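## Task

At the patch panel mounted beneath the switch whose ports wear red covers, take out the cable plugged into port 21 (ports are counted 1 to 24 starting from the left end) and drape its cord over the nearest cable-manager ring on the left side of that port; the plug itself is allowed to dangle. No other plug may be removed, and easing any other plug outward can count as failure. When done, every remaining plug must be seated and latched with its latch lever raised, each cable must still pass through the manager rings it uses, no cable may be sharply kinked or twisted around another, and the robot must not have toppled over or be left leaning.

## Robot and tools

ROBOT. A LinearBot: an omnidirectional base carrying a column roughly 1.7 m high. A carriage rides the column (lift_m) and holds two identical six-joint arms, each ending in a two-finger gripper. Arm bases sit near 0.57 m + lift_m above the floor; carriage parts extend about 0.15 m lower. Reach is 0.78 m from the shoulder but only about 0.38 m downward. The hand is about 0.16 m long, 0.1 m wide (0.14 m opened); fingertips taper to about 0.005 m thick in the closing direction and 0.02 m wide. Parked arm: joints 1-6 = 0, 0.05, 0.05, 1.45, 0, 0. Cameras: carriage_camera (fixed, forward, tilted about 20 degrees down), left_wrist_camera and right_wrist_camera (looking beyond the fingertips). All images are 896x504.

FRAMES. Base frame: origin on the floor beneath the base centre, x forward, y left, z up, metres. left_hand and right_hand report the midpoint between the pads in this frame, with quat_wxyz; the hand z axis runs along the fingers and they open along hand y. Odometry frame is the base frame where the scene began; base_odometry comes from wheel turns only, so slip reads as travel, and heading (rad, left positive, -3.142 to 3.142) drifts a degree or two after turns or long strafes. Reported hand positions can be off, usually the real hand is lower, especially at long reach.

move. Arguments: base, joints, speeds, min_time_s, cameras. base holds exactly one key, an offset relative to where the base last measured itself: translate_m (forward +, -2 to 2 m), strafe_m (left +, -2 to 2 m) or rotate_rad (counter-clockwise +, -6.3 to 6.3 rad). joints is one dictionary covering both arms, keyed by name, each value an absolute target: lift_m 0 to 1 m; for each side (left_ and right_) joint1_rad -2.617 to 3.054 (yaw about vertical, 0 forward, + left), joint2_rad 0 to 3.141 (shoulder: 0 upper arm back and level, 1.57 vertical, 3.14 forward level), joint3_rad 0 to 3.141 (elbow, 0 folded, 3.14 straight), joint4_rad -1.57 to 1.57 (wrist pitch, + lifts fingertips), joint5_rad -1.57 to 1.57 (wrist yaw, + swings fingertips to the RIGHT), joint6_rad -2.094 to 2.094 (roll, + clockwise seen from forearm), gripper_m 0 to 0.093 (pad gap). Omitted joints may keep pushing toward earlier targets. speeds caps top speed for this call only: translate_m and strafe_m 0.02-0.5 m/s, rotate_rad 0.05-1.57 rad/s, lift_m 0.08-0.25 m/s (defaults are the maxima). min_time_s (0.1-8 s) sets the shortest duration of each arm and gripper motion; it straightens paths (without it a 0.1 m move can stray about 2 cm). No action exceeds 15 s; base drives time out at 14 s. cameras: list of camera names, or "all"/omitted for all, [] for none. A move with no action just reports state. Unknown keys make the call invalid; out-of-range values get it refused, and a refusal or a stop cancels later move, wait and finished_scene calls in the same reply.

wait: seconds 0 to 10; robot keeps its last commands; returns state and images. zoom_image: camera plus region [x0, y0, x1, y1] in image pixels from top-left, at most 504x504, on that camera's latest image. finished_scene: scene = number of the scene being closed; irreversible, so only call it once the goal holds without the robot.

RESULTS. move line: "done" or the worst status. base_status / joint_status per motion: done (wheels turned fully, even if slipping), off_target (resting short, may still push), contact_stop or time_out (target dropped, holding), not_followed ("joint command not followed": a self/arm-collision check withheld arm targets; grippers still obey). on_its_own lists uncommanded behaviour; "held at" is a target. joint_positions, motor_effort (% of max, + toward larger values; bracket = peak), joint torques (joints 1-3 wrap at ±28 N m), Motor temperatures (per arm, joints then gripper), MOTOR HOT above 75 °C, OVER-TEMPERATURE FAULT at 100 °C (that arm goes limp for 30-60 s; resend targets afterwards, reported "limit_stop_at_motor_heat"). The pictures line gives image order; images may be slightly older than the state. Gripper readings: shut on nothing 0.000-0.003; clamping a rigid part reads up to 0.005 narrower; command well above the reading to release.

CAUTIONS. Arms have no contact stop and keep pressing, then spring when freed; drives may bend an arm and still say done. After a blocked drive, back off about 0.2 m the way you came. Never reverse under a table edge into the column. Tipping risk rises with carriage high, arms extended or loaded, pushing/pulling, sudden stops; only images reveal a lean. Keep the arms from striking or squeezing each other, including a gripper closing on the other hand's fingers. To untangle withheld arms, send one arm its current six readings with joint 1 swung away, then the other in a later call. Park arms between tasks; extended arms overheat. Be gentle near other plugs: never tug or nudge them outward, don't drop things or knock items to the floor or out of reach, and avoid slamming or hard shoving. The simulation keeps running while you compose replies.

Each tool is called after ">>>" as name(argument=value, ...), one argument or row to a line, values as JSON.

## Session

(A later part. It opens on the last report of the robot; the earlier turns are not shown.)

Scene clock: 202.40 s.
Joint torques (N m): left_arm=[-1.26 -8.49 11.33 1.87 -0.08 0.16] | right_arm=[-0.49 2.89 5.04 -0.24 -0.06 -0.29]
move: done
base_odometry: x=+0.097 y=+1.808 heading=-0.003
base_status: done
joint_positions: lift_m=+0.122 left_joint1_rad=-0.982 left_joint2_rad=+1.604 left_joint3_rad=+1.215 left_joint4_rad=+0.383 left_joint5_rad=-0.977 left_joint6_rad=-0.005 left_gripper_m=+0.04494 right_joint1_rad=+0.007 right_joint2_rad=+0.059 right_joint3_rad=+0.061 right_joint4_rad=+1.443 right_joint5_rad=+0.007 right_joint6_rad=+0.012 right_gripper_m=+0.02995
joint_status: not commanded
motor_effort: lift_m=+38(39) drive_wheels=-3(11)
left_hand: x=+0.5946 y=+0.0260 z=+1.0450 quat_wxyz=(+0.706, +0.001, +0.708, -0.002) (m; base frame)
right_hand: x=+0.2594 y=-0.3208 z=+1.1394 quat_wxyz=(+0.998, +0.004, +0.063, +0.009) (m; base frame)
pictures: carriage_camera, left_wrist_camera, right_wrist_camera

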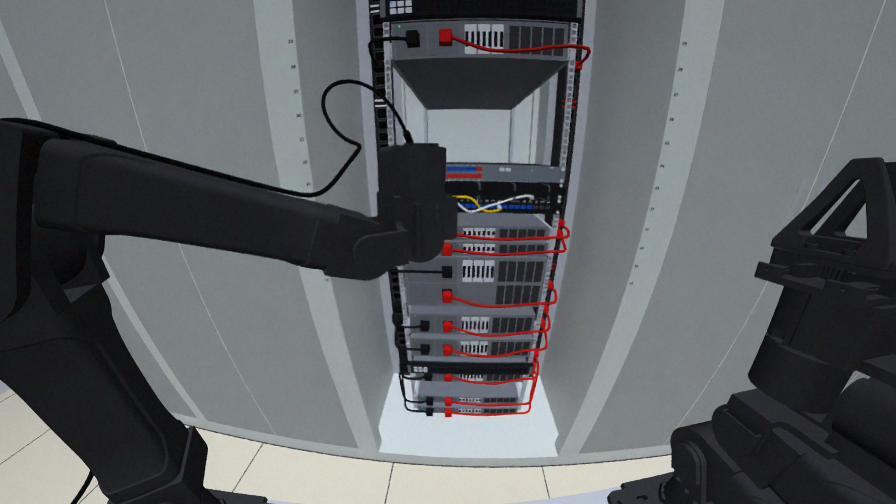

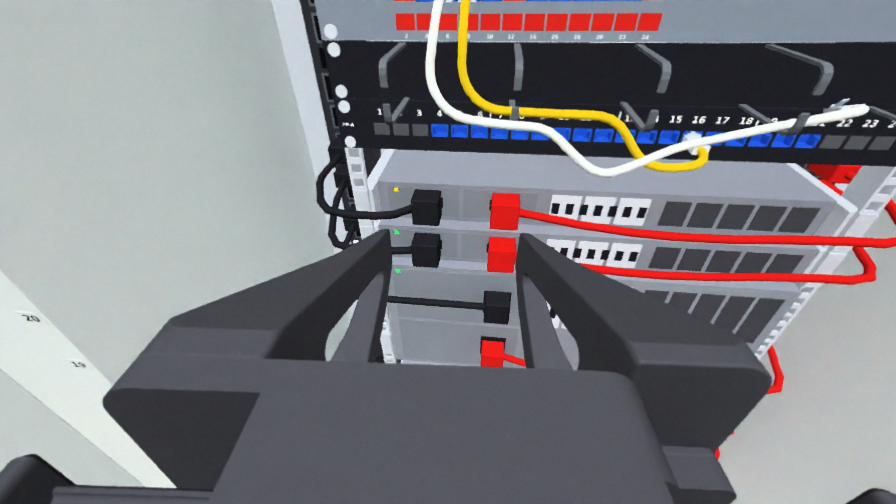

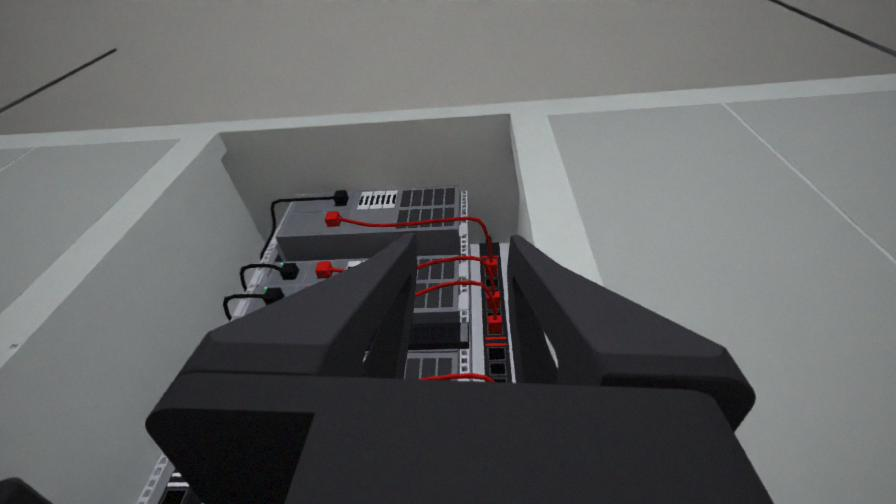

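>>> move(
  joints={"lift_m":0.03,"left_joint4_rad":0.85},
)

>>> zoom_image(
  camera="left_wrist_camera",
  region=[350, 0, 700, 260],
)

Scene clock: 204.47 s.
Joint torques (N m): left_arm=[-0.9 -8.88 9.95 1.7 0.2 0.13] | right_arm=[-0.49 3.18 5.6 -0.23 -0.06 -0.28]
Motor temperatures (°C): left_arm=[32 50 48 42 30 27 31] | right_arm=[31 35 47 43 29 28 29]
move: done
base_odometry: x=+0.097 y=+1.808 heading=-0.003
base_status: not commanded
joint_positions: lift_m=+0.030 left_joint1_rad=-0.982 left_joint2_rad=+1.612 left_joint3_rad=+1.227 left_joint4_rad=+0.846 left_joint5_rad=-0.978 left_joint6_rad=-0.005 left_gripper_m=+0.04494 right_joint1_rad=+0.007 right_joint2_rad=+0.056 right_joint3_rad=+0.054 right_joint4_rad=+1.443 right_joint5_rad=+0.007 right_joint6_rad=+0.010 right_gripper_m=+0.02995
joint_status: all done
motor_effort: lift_m=+39(40) drive_wheels=+3(5)
left_hand: x=+0.5859 y=+0.0392 z=+1.0305 quat_wxyz=(+0.778, -0.134, +0.598, -0.137) (m; base frame)
right_hand: x=+0.2603 y=-0.3208 z=+1.0457 quat_wxyz=(+0.998, +0.004, +0.065, +0.008) (m; base frame)
pictures: carriage_camera, left_wrist_camera, right_wrist_camera

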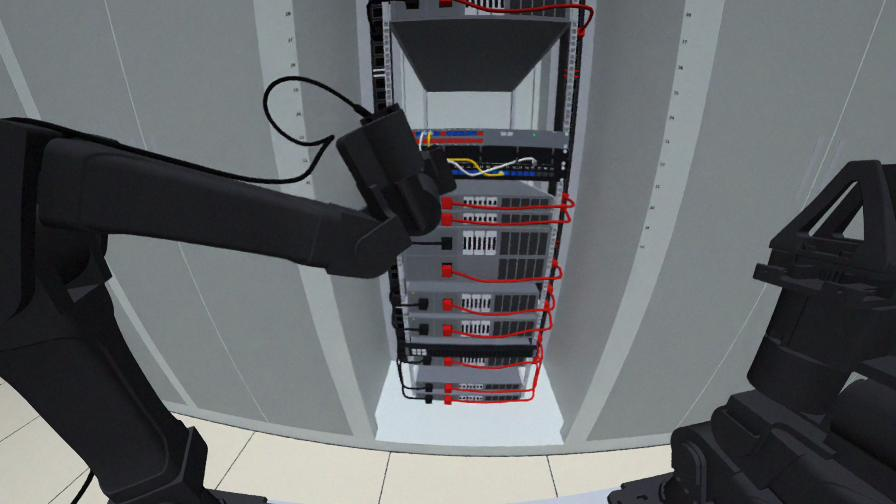

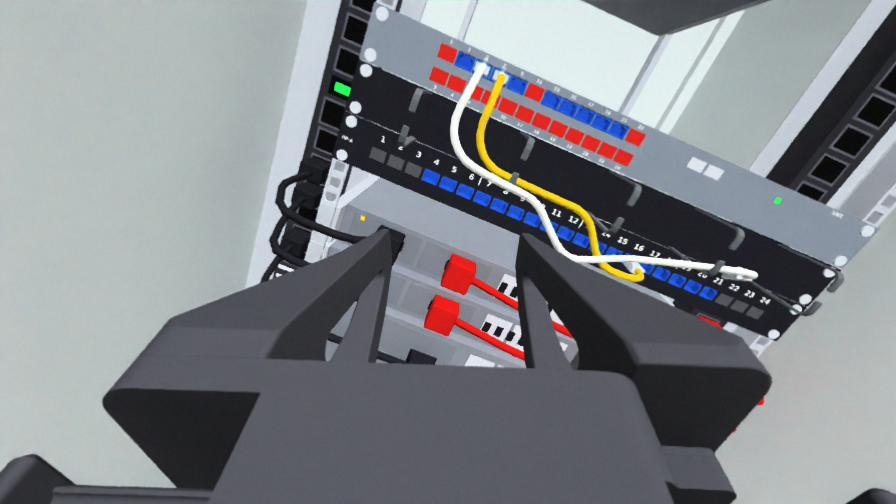

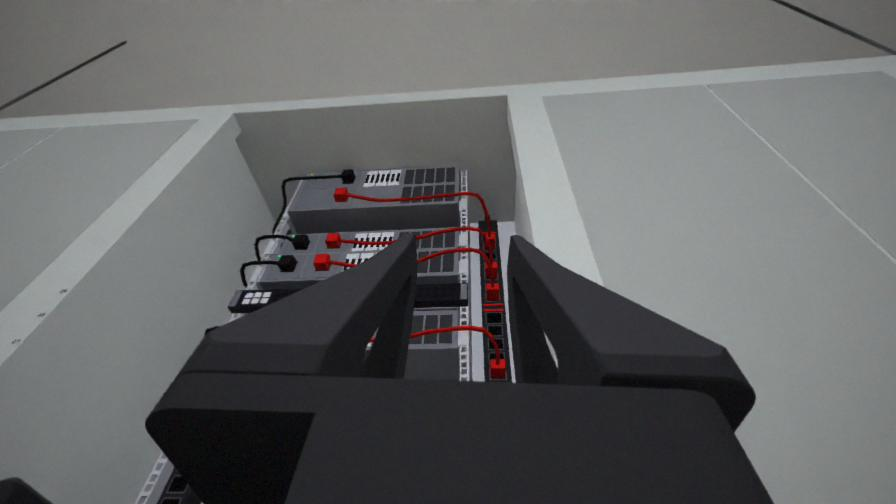

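Scaled by 1.440 from the camera's 896x504 image, which has a finer 1280x720 frame.

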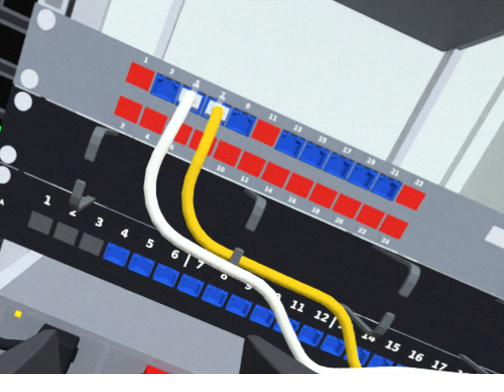

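>>> zoom_image(
  camera="left_wrist_camera",
  region=[480, 150, 550, 220],
)

Scaled by 7.200 from the camera's 896x504 image, which has a finer 1280x720 frame.

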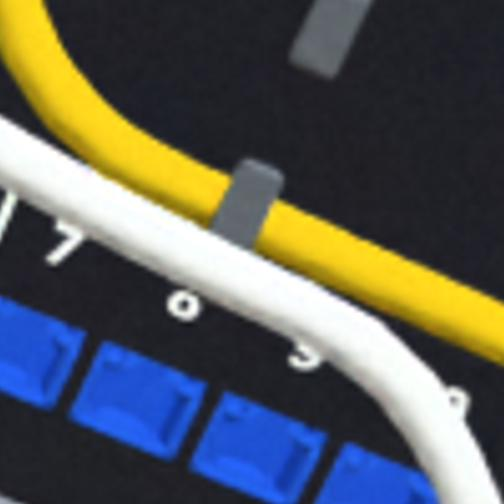

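>>> move(
  joints={"lift_m":0.126,"left_joint1_rad":-0.652,"left_joint2_rad":1.573,"left_joint3_rad":1.183,"left_joint4_rad":0.39,"left_joint5_rad":-0.252,"left_joint6_rad":-1.57,"left_gripper_m":0.02},
  min_time_s=2,
  cameras=[],
)

>>> move(
  joints={"right_joint1_rad":0.795,"right_joint2_rad":1.71,"right_joint3_rad":1.218,"right_joint4_rad":0.492,"right_joint5_rad":0.595,"right_joint6_rad":1.57,"right_gripper_m":0.02},
  min_time_s=3,
)

Scene clock: 210.20 s.
Joint torques (N m): left_arm=[-0.12 -13.08 6.34 2.08 0.16 0.03] | right_arm=[-0.47 3.23 5.59 -0.23 -0.06 -0.28]
move: done
base_odometry: x=+0.097 y=+1.808 heading=-0.003
base_status: not commanded
joint_positions: lift_m=+0.126 left_joint1_rad=-0.657 left_joint2_rad=+1.600 left_joint3_rad=+1.206 left_joint4_rad=+0.406 left_joint5_rad=-0.264 left_joint6_rad=-1.561 left_gripper_m=+0.02006 right_joint1_rad=+0.007 right_joint2_rad=+0.056 right_joint3_rad=+0.054 right_joint4_rad=+1.443 right_joint5_rad=+0.007 right_joint6_rad=+0.010 right_gripper_m=+0.02995
joint_status: all done
motor_effort: lift_m=+38(47) drive_wheels=+2(4)
left_hand: x=+0.6637 y=+0.0393 z=+1.0513 quat_wxyz=(+0.397, -0.388, +0.586, -0.590) (m; base frame)
right_hand: x=+0.2602 y=-0.3208 z=+1.1418 quat_wxyz=(+0.998, +0.004, +0.064, +0.008) (m; base frame)
pictures: none
No camera images: "cameras" was empty.

Scene clock: 213.53 s.
Joint torques (N m): left_arm=[-0.05 -12.92 6.28 2.13 0.13 0.1] | right_arm=[0.81 -7.75 9.95 1.83 0.13 -0.11]
move: done
base_odometry: x=+0.097 y=+1.808 heading=-0.003
base_status: not commanded
joint_positions: lift_m=+0.126 left_joint1_rad=-0.657 left_joint2_rad=+1.600 left_joint3_rad=+1.206 left_joint4_rad=+0.404 left_joint5_rad=-0.261 left_joint6_rad=-1.563 left_gripper_m=+0.02006 right_joint1_rad=+0.789 right_joint2_rad=+1.696 right_joint3_rad=+1.194 right_joint4_rad=+0.511 right_joint5_rad=+0.584 right_joint6_rad=+1.556 right_gripper_m=+0.02008
joint_status: all done
motor_effort: lift_m=+38(39) drive_wheels=+2(4)
left_hand: x=+0.6635 y=+0.0389 z=+1.0508 quat_wxyz=(+0.395, -0.389, +0.587, -0.590) (m; base frame)
right_hand: x=+0.6565 y=-0.0220 z=+1.0221 quat_wxyz=(+0.451, +0.442, +0.549, +0.548) (m; base frame)
pictures: carriage_camera, left_wrist_camera, right_wrist_camera

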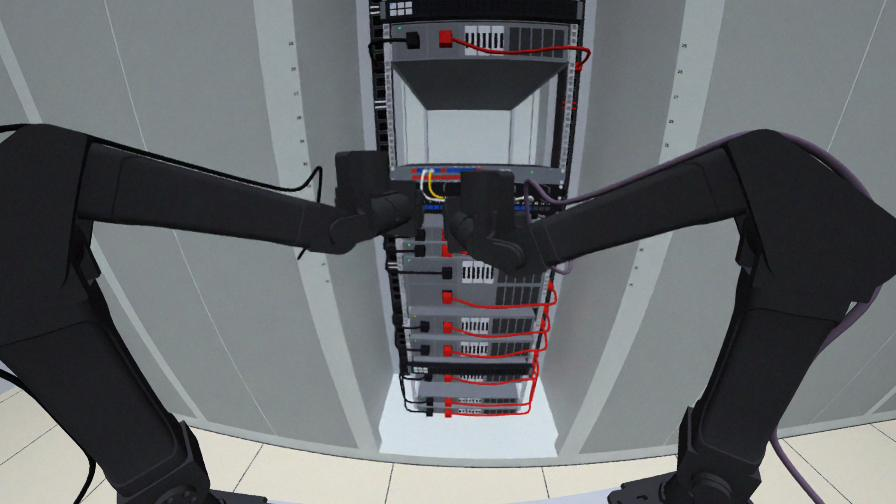

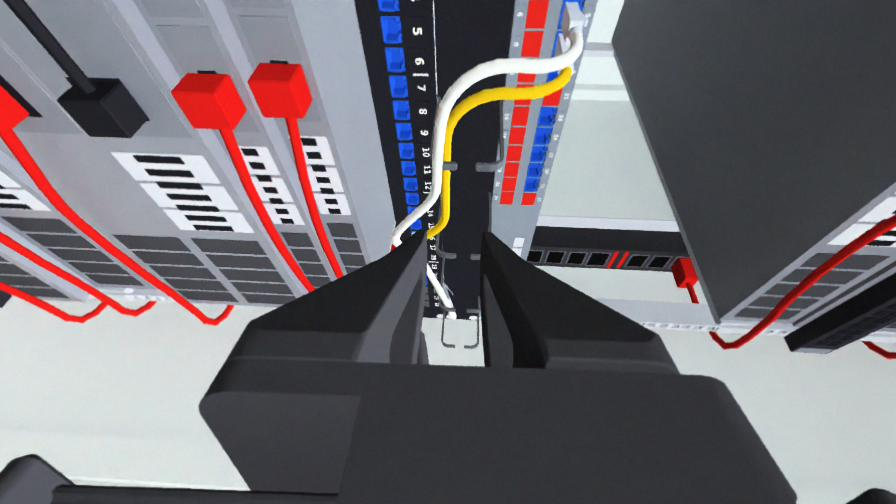

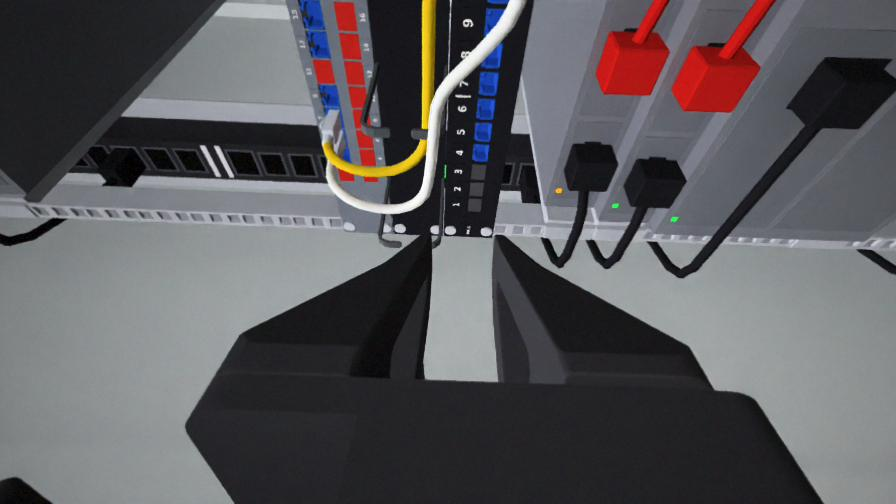

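>>> move(
  base={"translate_m":0.06},
  speeds={"translate_m":0.05},
)

Scene clock: 215.53 s.
Joint torques (N m): left_arm=[-0.17 -12.42 6.31 2.17 0.13 0.07] | right_arm=[0.53 -7.73 9.92 1.88 0.12 -0.12]
move: done
base_odometry: x=+0.157 y=+1.808 heading=-0.002
base_status: done
joint_positions: lift_m=+0.126 left_joint1_rad=-0.656 left_joint2_rad=+1.596 left_joint3_rad=+1.206 left_joint4_rad=+0.402 left_joint5_rad=-0.260 left_joint6_rad=-1.563 left_gripper_m=+0.02006 right_joint1_rad=+0.792 right_joint2_rad=+1.696 right_joint3_rad=+1.194 right_joint4_rad=+0.507 right_joint5_rad=+0.587 right_joint6_rad=+1.558 right_gripper_m=+0.02008
joint_status: not commanded
motor_effort: lift_m=+38(38) drive_wheels=-4(10)
left_hand: x=+0.6631 y=+0.0402 z=+1.0526 quat_wxyz=(+0.396, -0.389, +0.586, -0.591) (m; base frame)
right_hand: x=+0.6557 y=-0.0211 z=+1.0213 quat_wxyz=(+0.450, +0.442, +0.550, +0.547) (m; base frame)
pictures: carriage_camera, left_wrist_camera, right_wrist_camera

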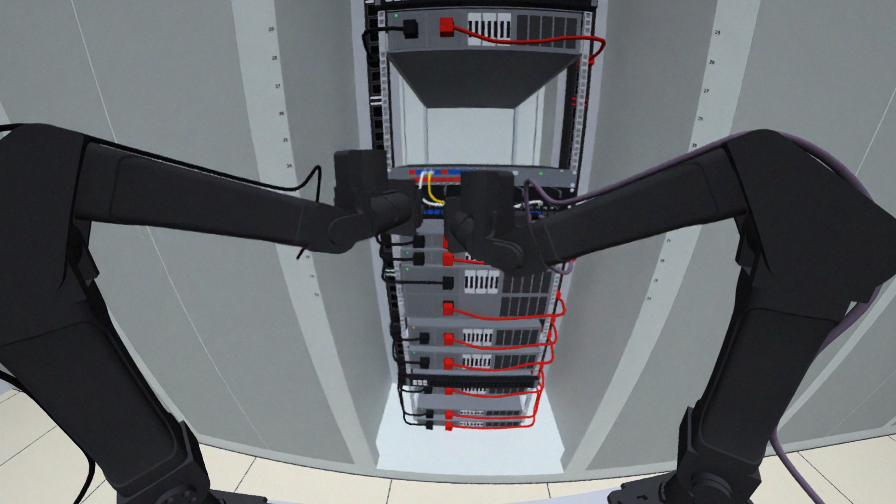

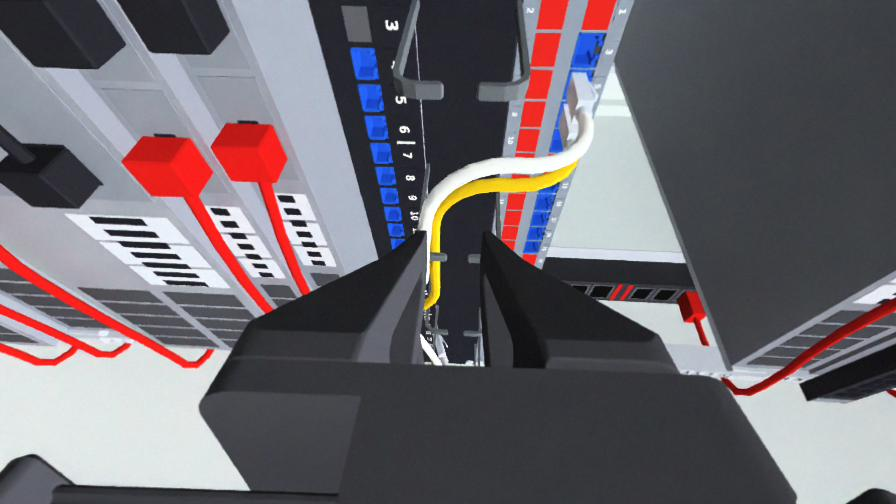

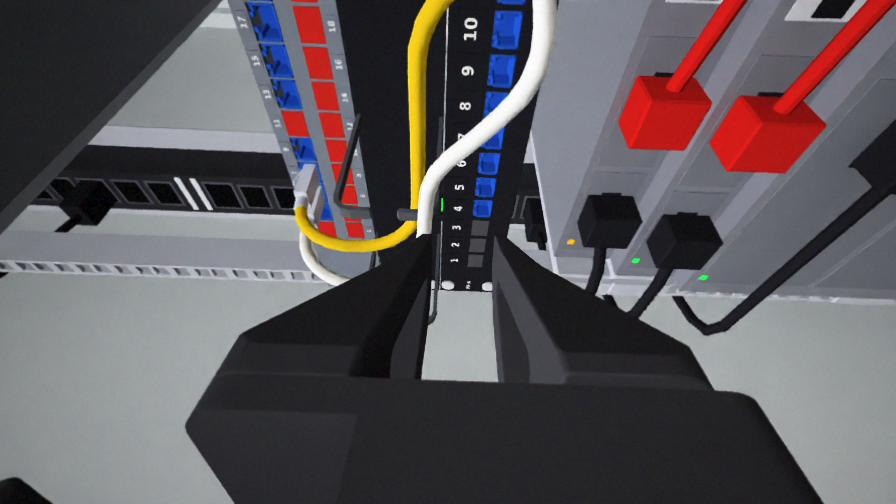

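>>> move(
  base={"translate_m":-0.02},
  speeds={"translate_m":0.05},
  cameras=[],
)

>>> move(
  joints={"right_joint1_rad":0.772,"right_joint2_rad":1.681,"right_joint3_rad":1.168,"right_joint4_rad":0.513,"right_joint5_rad":0.572,"left_joint2_rad":1.579,"left_joint3_rad":1.14,"left_joint4_rad":0.426},
  min_time_s=1,
  cameras=[],
)

>>> move(
  base={"translate_m":0.02},
  speeds={"translate_m":0.05},
)

Scene clock: 217.63 s.
Joint torques (N m): left_arm=[-0.51 -12.19 6.16 2.17 0.12 0.09] | right_arm=[0.42 -7.98 9.81 1.89 0.11 -0.12]
move: done
base_odometry: x=+0.137 y=+1.809 heading=-0.002
base_status: done
joint_positions: lift_m=+0.126 left_joint1_rad=-0.654 left_joint2_rad=+1.594 left_joint3_rad=+1.206 left_joint4_rad=+0.401 left_joint5_rad=-0.259 left_joint6_rad=-1.563 left_gripper_m=+0.02006 right_joint1_rad=+0.793 right_joint2_rad=+1.697 right_joint3_rad=+1.195 right_joint4_rad=+0.506 right_joint5_rad=+0.587 right_joint6_rad=+1.558 right_gripper_m=+0.02008
joint_status: not commanded
motor_effort: lift_m=+38(38) drive_wheels=+1(14)
left_hand: x=+0.6631 y=+0.0408 z=+1.0531 quat_wxyz=(+0.396, -0.389, +0.586, -0.591) (m; base frame)
right_hand: x=+0.6555 y=-0.0203 z=+1.0208 quat_wxyz=(+0.450, +0.442, +0.550, +0.547) (m; base frame)
pictures: none
No camera images: "cameras" was empty.

Scene clock: 218.93 s.
Joint torques (N m): left_arm=[-0.34 -11.59 6.31 2.28 0.14 0.07] | right_arm=[-0.43 -10.56 6.8 2.14 -0.07 -0.12]
move: done
base_odometry: x=+0.137 y=+1.809 heading=-0.002
base_status: not commanded
joint_positions: lift_m=+0.126 left_joint1_rad=-0.654 left_joint2_rad=+1.594 left_joint3_rad=+1.163 left_joint4_rad=+0.425 left_joint5_rad=-0.259 left_joint6_rad=-1.563 left_gripper_m=+0.02006 right_joint1_rad=+0.778 right_joint2_rad=+1.697 right_joint3_rad=+1.181 right_joint4_rad=+0.508 right_joint5_rad=+0.582 right_joint6_rad=+1.558 right_gripper_m=+0.02008
joint_status: all done
motor_effort: lift_m=+38(38) drive_wheels=+2(3)
left_hand: x=+0.6617 y=+0.0419 z=+1.0379 quat_wxyz=(+0.394, -0.391, +0.592, -0.585) (m; base frame)
right_hand: x=+0.6590 y=-0.0265 z=+1.0147 quat_wxyz=(+0.452, +0.445, +0.553, +0.540) (m; base frame)
pictures: none
No camera images: "cameras" was empty.

Scene clock: 219.83 s.
Joint torques (N m): left_arm=[-0.46 -11.62 6.32 2.27 0.11 0.07] | right_arm=[-0.16 -10.51 6.68 2.11 -0.04 -0.13]
move: done
base_odometry: x=+0.157 y=+1.809 heading=-0.002
base_status: done
joint_positions: lift_m=+0.126 left_joint1_rad=-0.653 left_joint2_rad=+1.594 left_joint3_rad=+1.163 left_joint4_rad=+0.428 left_joint5_rad=-0.259 left_joint6_rad=-1.563 left_gripper_m=+0.02006 right_joint1_rad=+0.776 right_joint2_rad=+1.697 right_joint3_rad=+1.181 right_joint4_rad=+0.510 right_joint5_rad=+0.580 right_joint6_rad=+1.558 right_gripper_m=+0.02008
joint_status: not commanded
motor_effort: lift_m=+38(38) drive_wheels=-4(14)
left_hand: x=+0.6620 y=+0.0424 z=+1.0386 quat_wxyz=(+0.394, -0.391, +0.591, -0.586) (m; base frame)
right_hand: x=+0.6596 y=-0.0271 z=+1.0153 quat_wxyz=(+0.452, +0.445, +0.552, +0.541) (m; base frame)
pictures: carriage_camera, left_wrist_camera, right_wrist_camera

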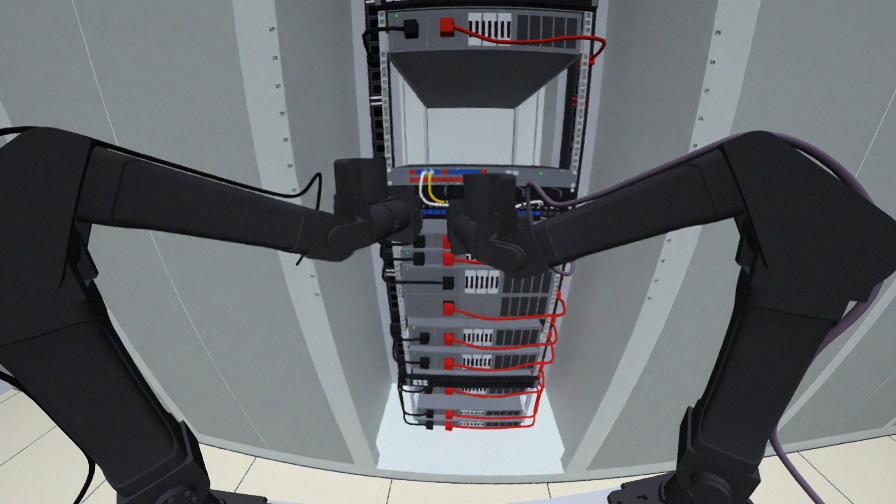

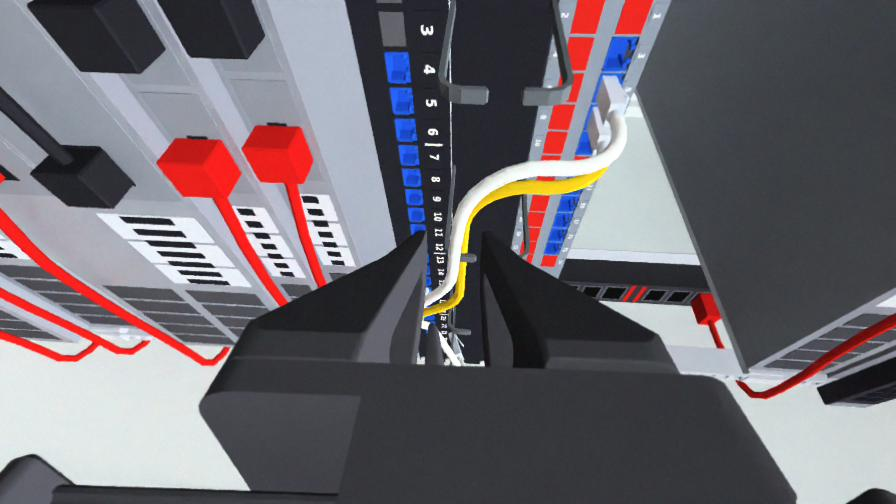

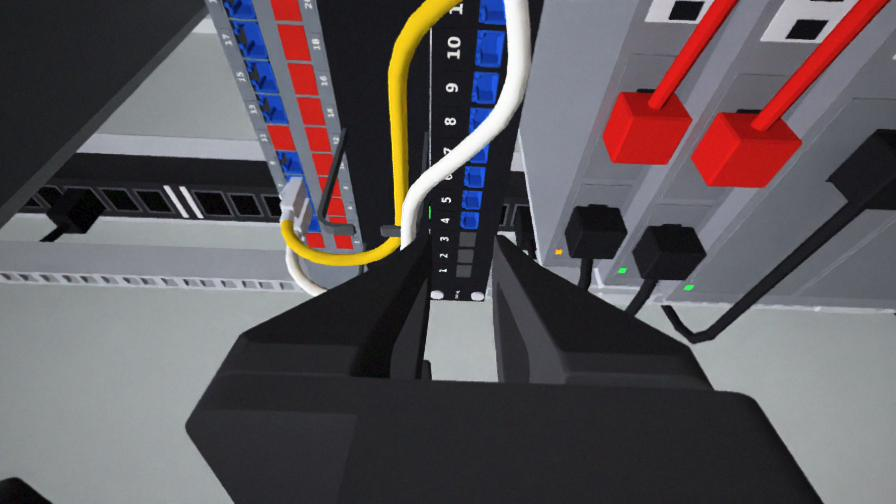

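>>> move(
  joints={"right_joint1_rad":0.738,"right_joint2_rad":1.641,"right_joint3_rad":1.112,"right_joint4_rad":0.517,"right_joint5_rad":0.538},
  min_time_s=1,
  cameras=[],
)

>>> move(
  base={"translate_m":0.012},
  speeds={"translate_m":0.03},
)

>>> zoom_image(
  camera="left_wrist_camera",
  region=[380, 130, 560, 310],
)

>>> zoom_image(
  camera="right_wrist_camera",
  region=[360, 130, 540, 310],
)

Scene clock: 221.77 s.
Joint torques (N m): left_arm=[-0.44 -11.75 6.26 2.29 0.12 0.08] | right_arm=[-0.42 -10.97 6.72 2.16 -0.04 -0.12]
move: done
base_odometry: x=+0.157 y=+1.809 heading=-0.002
base_status: not commanded
joint_positions: lift_m=+0.126 left_joint1_rad=-0.653 left_joint2_rad=+1.594 left_joint3_rad=+1.163 left_joint4_rad=+0.428 left_joint5_rad=-0.259 left_joint6_rad=-1.563 left_gripper_m=+0.02006 right_joint1_rad=+0.745 right_joint2_rad=+1.665 right_joint3_rad=+1.125 right_joint4_rad=+0.511 right_joint5_rad=+0.549 right_joint6_rad=+1.558 right_gripper_m=+0.02008
joint_status: all done
motor_effort: lift_m=+38(38) drive_wheels=-4(4)
left_hand: x=+0.6620 y=+0.0424 z=+1.0386 quat_wxyz=(+0.394, -0.391, +0.591, -0.586) (m; base frame)
right_hand: x=+0.6602 y=-0.0426 z=+1.0055 quat_wxyz=(+0.451, +0.446, +0.559, +0.533) (m; base frame)
pictures: none
No camera images: "cameras" was empty.

Scene clock: 222.67 s.
Joint torques (N m): left_arm=[-0.43 -11.63 6.34 2.23 0.11 0.09] | right_arm=[-0.16 -10.62 6.63 2.11 -0.04 -0.12]
move: done
base_odometry: x=+0.169 y=+1.809 heading=-0.001
base_status: done
joint_positions: lift_m=+0.126 left_joint1_rad=-0.653 left_joint2_rad=+1.594 left_joint3_rad=+1.163 left_joint4_rad=+0.431 left_joint5_rad=-0.259 left_joint6_rad=-1.563 left_gripper_m=+0.02006 right_joint1_rad=+0.741 right_joint2_rad=+1.661 right_joint3_rad=+1.125 right_joint4_rad=+0.515 right_joint5_rad=+0.546 right_joint6_rad=+1.558 right_gripper_m=+0.02008
joint_status: not commanded
motor_effort: lift_m=+38(38) drive_wheels=-3(10)
left_hand: x=+0.6621 y=+0.0425 z=+1.0394 quat_wxyz=(+0.395, -0.390, +0.590, -0.587) (m; base frame)
right_hand: x=+0.6606 y=-0.0441 z=+1.0082 quat_wxyz=(+0.451, +0.446, +0.557, +0.536) (m; base frame)
pictures: carriage_camera, left_wrist_camera, right_wrist_camera

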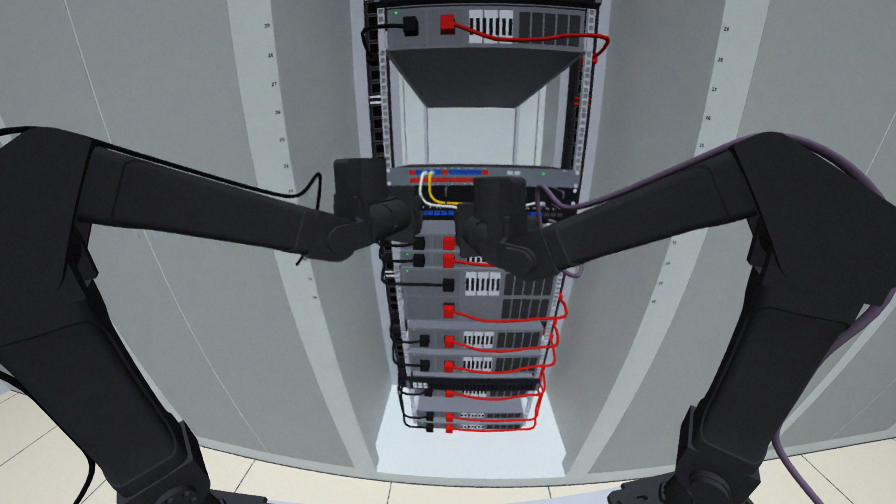

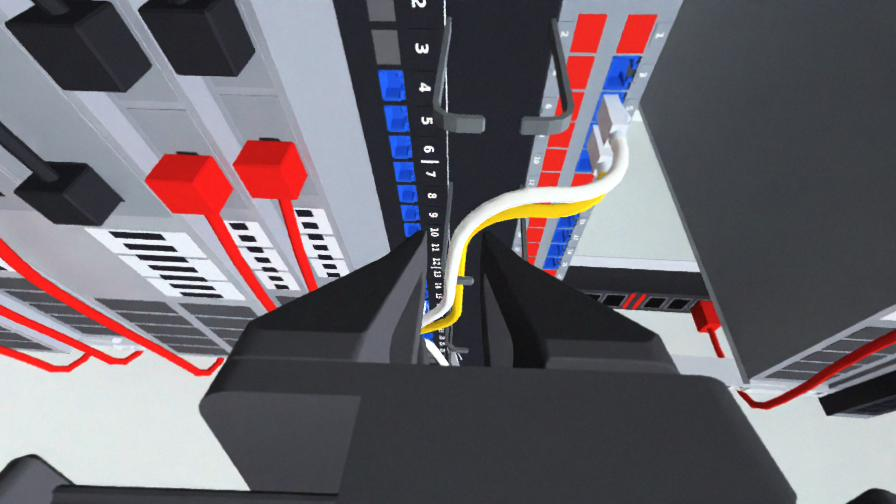

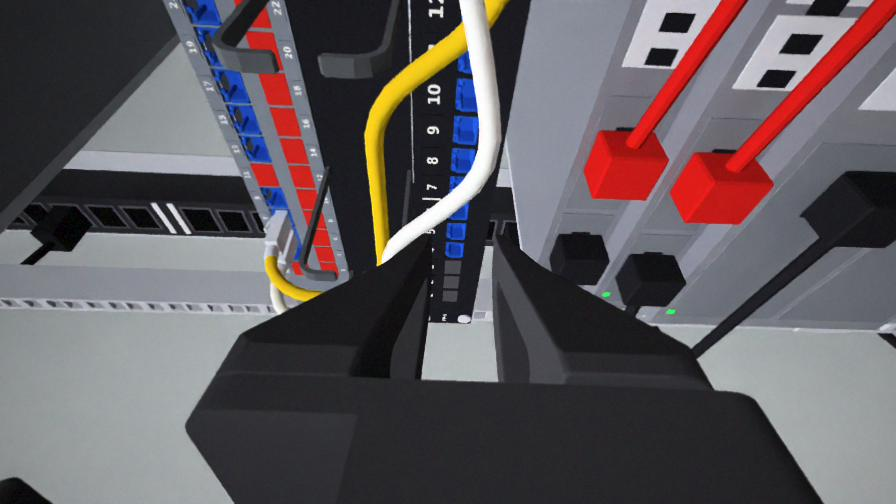

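Scaled by 2.800 from the camera's 896x504 image, which has a finer 1280x720 frame.

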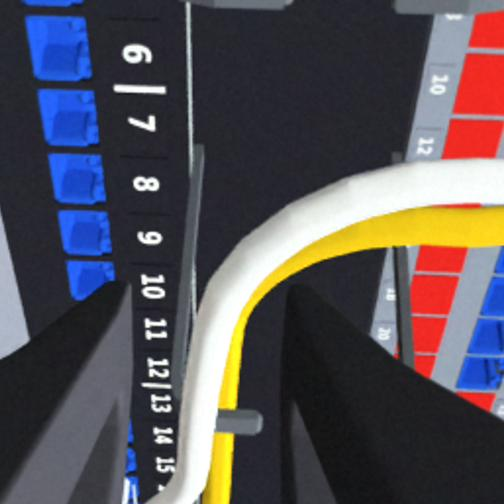

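Scaled by 2.800 from the camera's 896x504 image, which has a finer 1280x720 frame.

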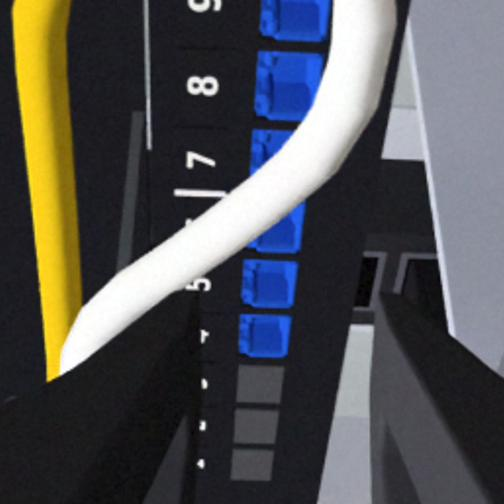

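>>> move(
  joints={"right_joint3_rad":1.145,"right_joint4_rad":0.505},
  min_time_s=1,
  cameras=[],
)

>>> move(
  base={"translate_m":0.01},
  speeds={"translate_m":0.03},
)

>>> zoom_image(
  camera="left_wrist_camera",
  region=[380, 130, 560, 310],
)

>>> zoom_image(
  camera="right_wrist_camera",
  region=[360, 130, 540, 310],
)

Scene clock: 224.30 s.
Joint torques (N m): left_arm=[-0.54 -11.73 6.34 2.25 0.11 0.08] | right_arm=[-0.12 -10.61 9.52 1.97 -0.04 -0.12]
move: done
base_odometry: x=+0.169 y=+1.809 heading=-0.001
base_status: not commanded
joint_positions: lift_m=+0.126 left_joint1_rad=-0.653 left_joint2_rad=+1.594 left_joint3_rad=+1.163 left_joint4_rad=+0.431 left_joint5_rad=-0.259 left_joint6_rad=-1.564 left_gripper_m=+0.02006 right_joint1_rad=+0.741 right_joint2_rad=+1.661 right_joint3_rad=+1.125 right_joint4_rad=+0.515 right_joint5_rad=+0.546 right_joint6_rad=+1.558 right_gripper_m=+0.02008
joint_status: all done
motor_effort: lift_m=+38(38) drive_wheels=-3(4)
left_hand: x=+0.6621 y=+0.0425 z=+1.0394 quat_wxyz=(+0.394, -0.390, +0.590, -0.587) (m; base frame)
right_hand: x=+0.6606 y=-0.0441 z=+1.0082 quat_wxyz=(+0.451, +0.447, +0.556, +0.536) (m; base frame)
pictures: none
No camera images: "cameras" was empty.

Scene clock: 225.17 s.
Joint torques (N m): left_arm=[-0.47 -11.84 6.31 2.23 0.14 0.11] | right_arm=[0.01 -10.41 9.47 1.97 -0.02 -0.12]
move: done
base_odometry: x=+0.179 y=+1.809 heading=-0.001
base_status: done
joint_positions: lift_m=+0.126 left_joint1_rad=-0.653 left_joint2_rad=+1.594 left_joint3_rad=+1.163 left_joint4_rad=+0.433 left_joint5_rad=-0.259 left_joint6_rad=-1.564 left_gripper_m=+0.02006 right_joint1_rad=+0.740 right_joint2_rad=+1.659 right_joint3_rad=+1.125 right_joint4_rad=+0.515 right_joint5_rad=+0.544 right_joint6_rad=+1.558 right_gripper_m=+0.02008
joint_status: not commanded
motor_effort: lift_m=+38(38) drive_wheels=+2(8)
left_hand: x=+0.6621 y=+0.0425 z=+1.0398 quat_wxyz=(+0.395, -0.390, +0.589, -0.587) (m; base frame)
right_hand: x=+0.6605 y=-0.0446 z=+1.0092 quat_wxyz=(+0.451, +0.446, +0.556, +0.537) (m; base frame)
pictures: carriage_camera, left_wrist_camera, right_wrist_camera

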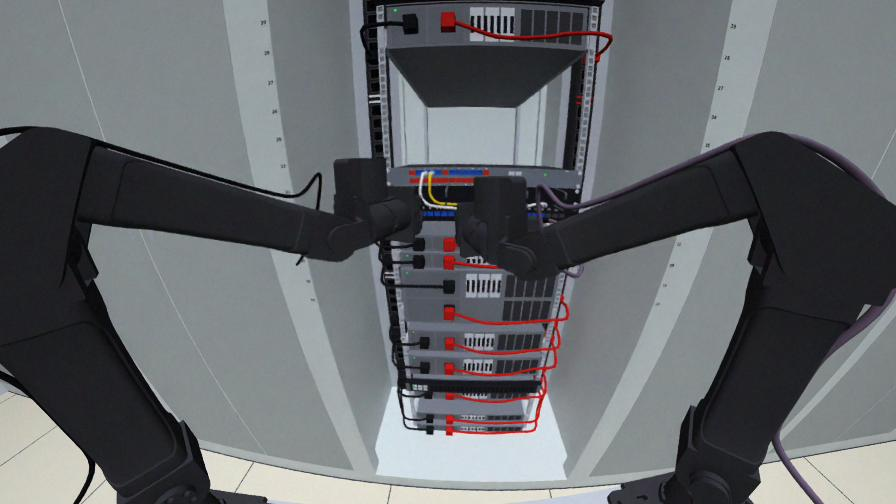

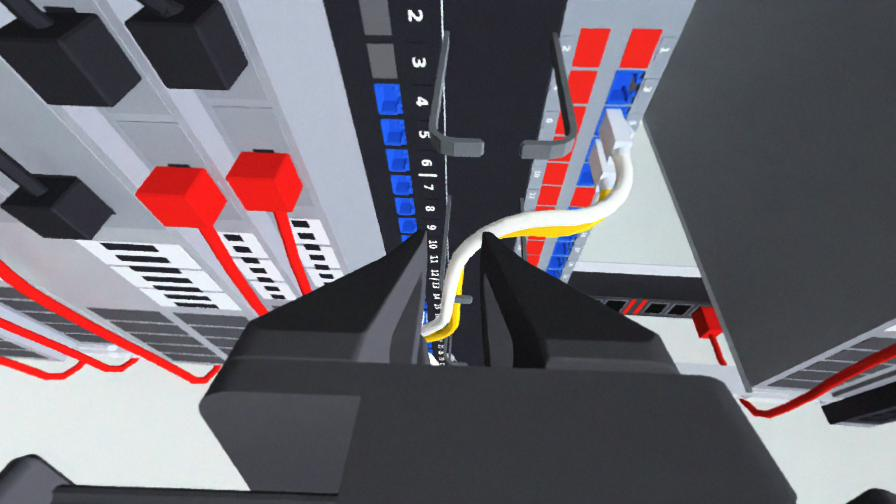

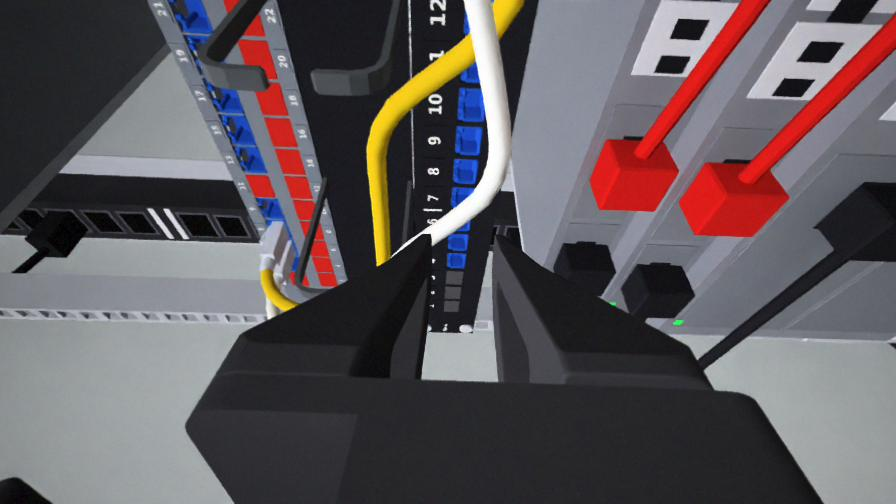

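Scaled by 2.800 from the camera's 896x504 image, which has a finer 1280x720 frame.

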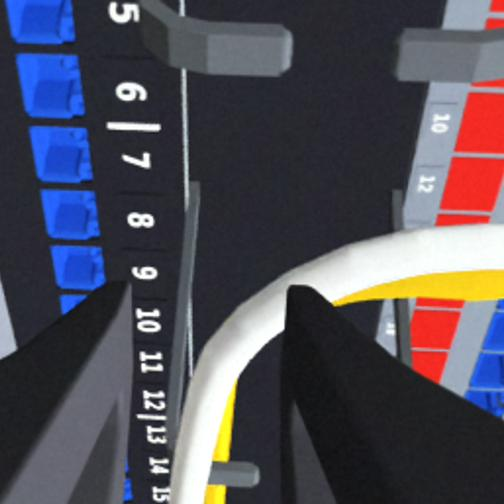

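Scaled by 2.800 from the camera's 896x504 image, which has a finer 1280x720 frame.

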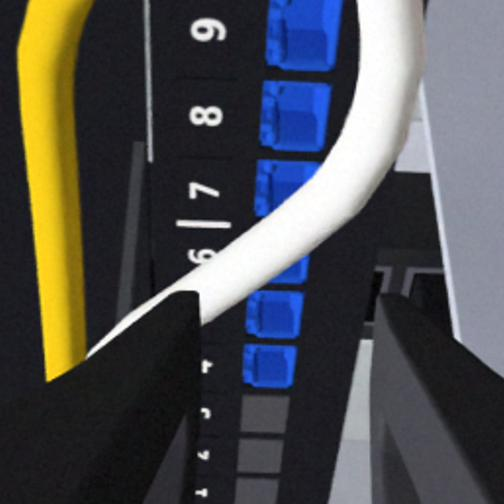

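>>> move(
  base={"translate_m":-0.01},
  joints={"right_joint2_rad":1.66,"right_joint3_rad":1.19,"right_joint4_rad":0.48},
  min_time_s=0.8,
  cameras=[],
)

>>> move(
  base={"translate_m":0.018},
  speeds={"translate_m":0.03},
)

>>> zoom_image(
  camera="left_wrist_camera",
  region=[380, 130, 560, 310],
)

>>> zoom_image(
  camera="right_wrist_camera",
  region=[360, 130, 540, 310],
)

Scene clock: 226.60 s.
Joint torques (N m): left_arm=[-0.42 -11.7 6.32 2.22 0.13 0.07] | right_arm=[-0.05 -8.66 9.98 1.85 -0.02 -0.12]
move: done
base_odometry: x=+0.169 y=+1.809 heading=-0.001
base_status: done
joint_positions: lift_m=+0.126 left_joint1_rad=-0.653 left_joint2_rad=+1.594 left_joint3_rad=+1.163 left_joint4_rad=+0.433 left_joint5_rad=-0.258 left_joint6_rad=-1.564 left_gripper_m=+0.02006 right_joint1_rad=+0.741 right_joint2_rad=+1.659 right_joint3_rad=+1.166 right_joint4_rad=+0.499 right_joint5_rad=+0.543 right_joint6_rad=+1.558 right_gripper_m=+0.02008
joint_status: all done
motor_effort: lift_m=+38(38) drive_wheels=+1(13)
left_hand: x=+0.6619 y=+0.0422 z=+1.0398 quat_wxyz=(+0.394, -0.390, +0.589, -0.587) (m; base frame)
right_hand: x=+0.6624 y=-0.0422 z=+1.0246 quat_wxyz=(+0.452, +0.445, +0.548, +0.546) (m; base frame)
pictures: none
No camera images: "cameras" was empty.

Scene clock: 227.70 s.
Joint torques (N m): left_arm=[-0.49 -11.78 6.35 2.21 0.12 0.06] | right_arm=[-0.02 -8.69 9.95 1.93 -0.01 -0.13]
move: done
base_odometry: x=+0.187 y=+1.809 heading=+0.000
base_status: done
joint_positions: lift_m=+0.126 left_joint1_rad=-0.653 left_joint2_rad=+1.594 left_joint3_rad=+1.163 left_joint4_rad=+0.433 left_joint5_rad=-0.258 left_joint6_rad=-1.564 left_gripper_m=+0.02006 right_joint1_rad=+0.740 right_joint2_rad=+1.659 right_joint3_rad=+1.166 right_joint4_rad=+0.495 right_joint5_rad=+0.542 right_joint6_rad=+1.558 right_gripper_m=+0.02008
joint_status: not commanded
motor_effort: lift_m=+38(38) drive_wheels=+0(9)
left_hand: x=+0.6620 y=+0.0423 z=+1.0398 quat_wxyz=(+0.394, -0.390, +0.589, -0.587) (m; base frame)
right_hand: x=+0.6624 y=-0.0422 z=+1.0237 quat_wxyz=(+0.452, +0.445, +0.549, +0.545) (m; base frame)
pictures: carriage_camera, left_wrist_camera, right_wrist_camera

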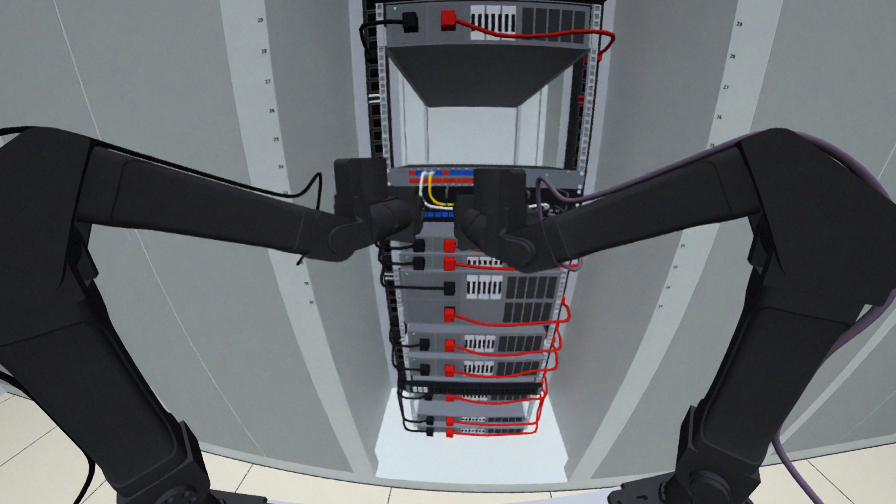

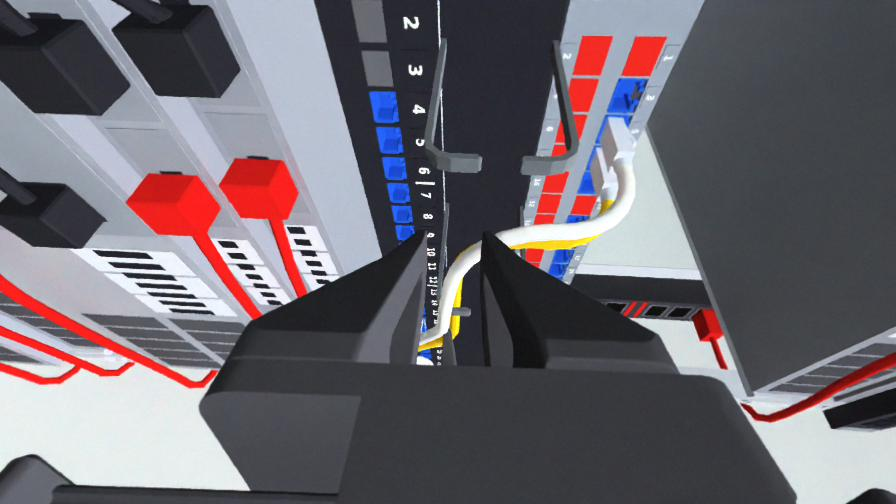

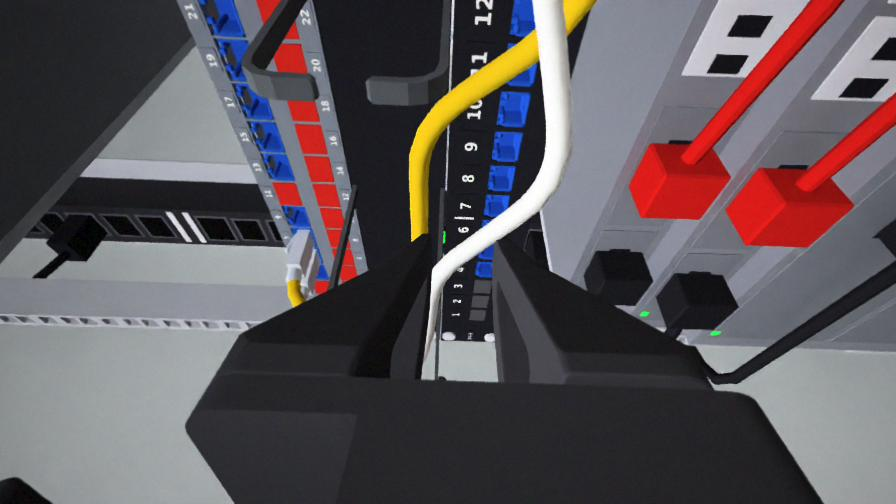

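Scaled by 2.800 from the camera's 896x504 image, which has a finer 1280x720 frame.

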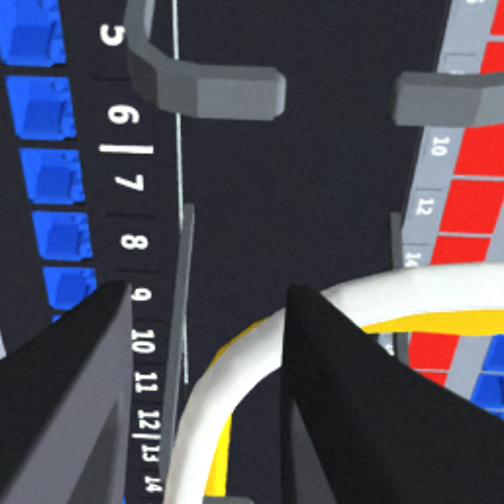

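Scaled by 2.800 from the camera's 896x504 image, which has a finer 1280x720 frame.

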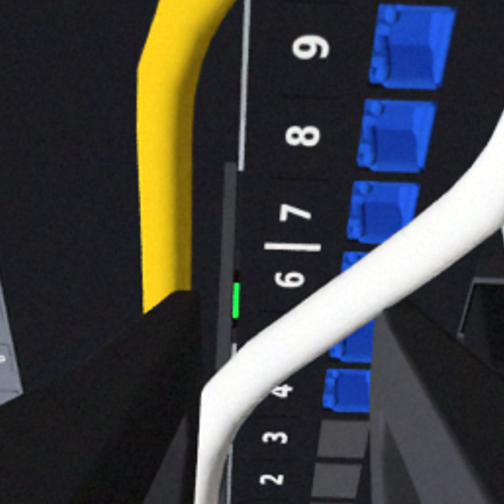

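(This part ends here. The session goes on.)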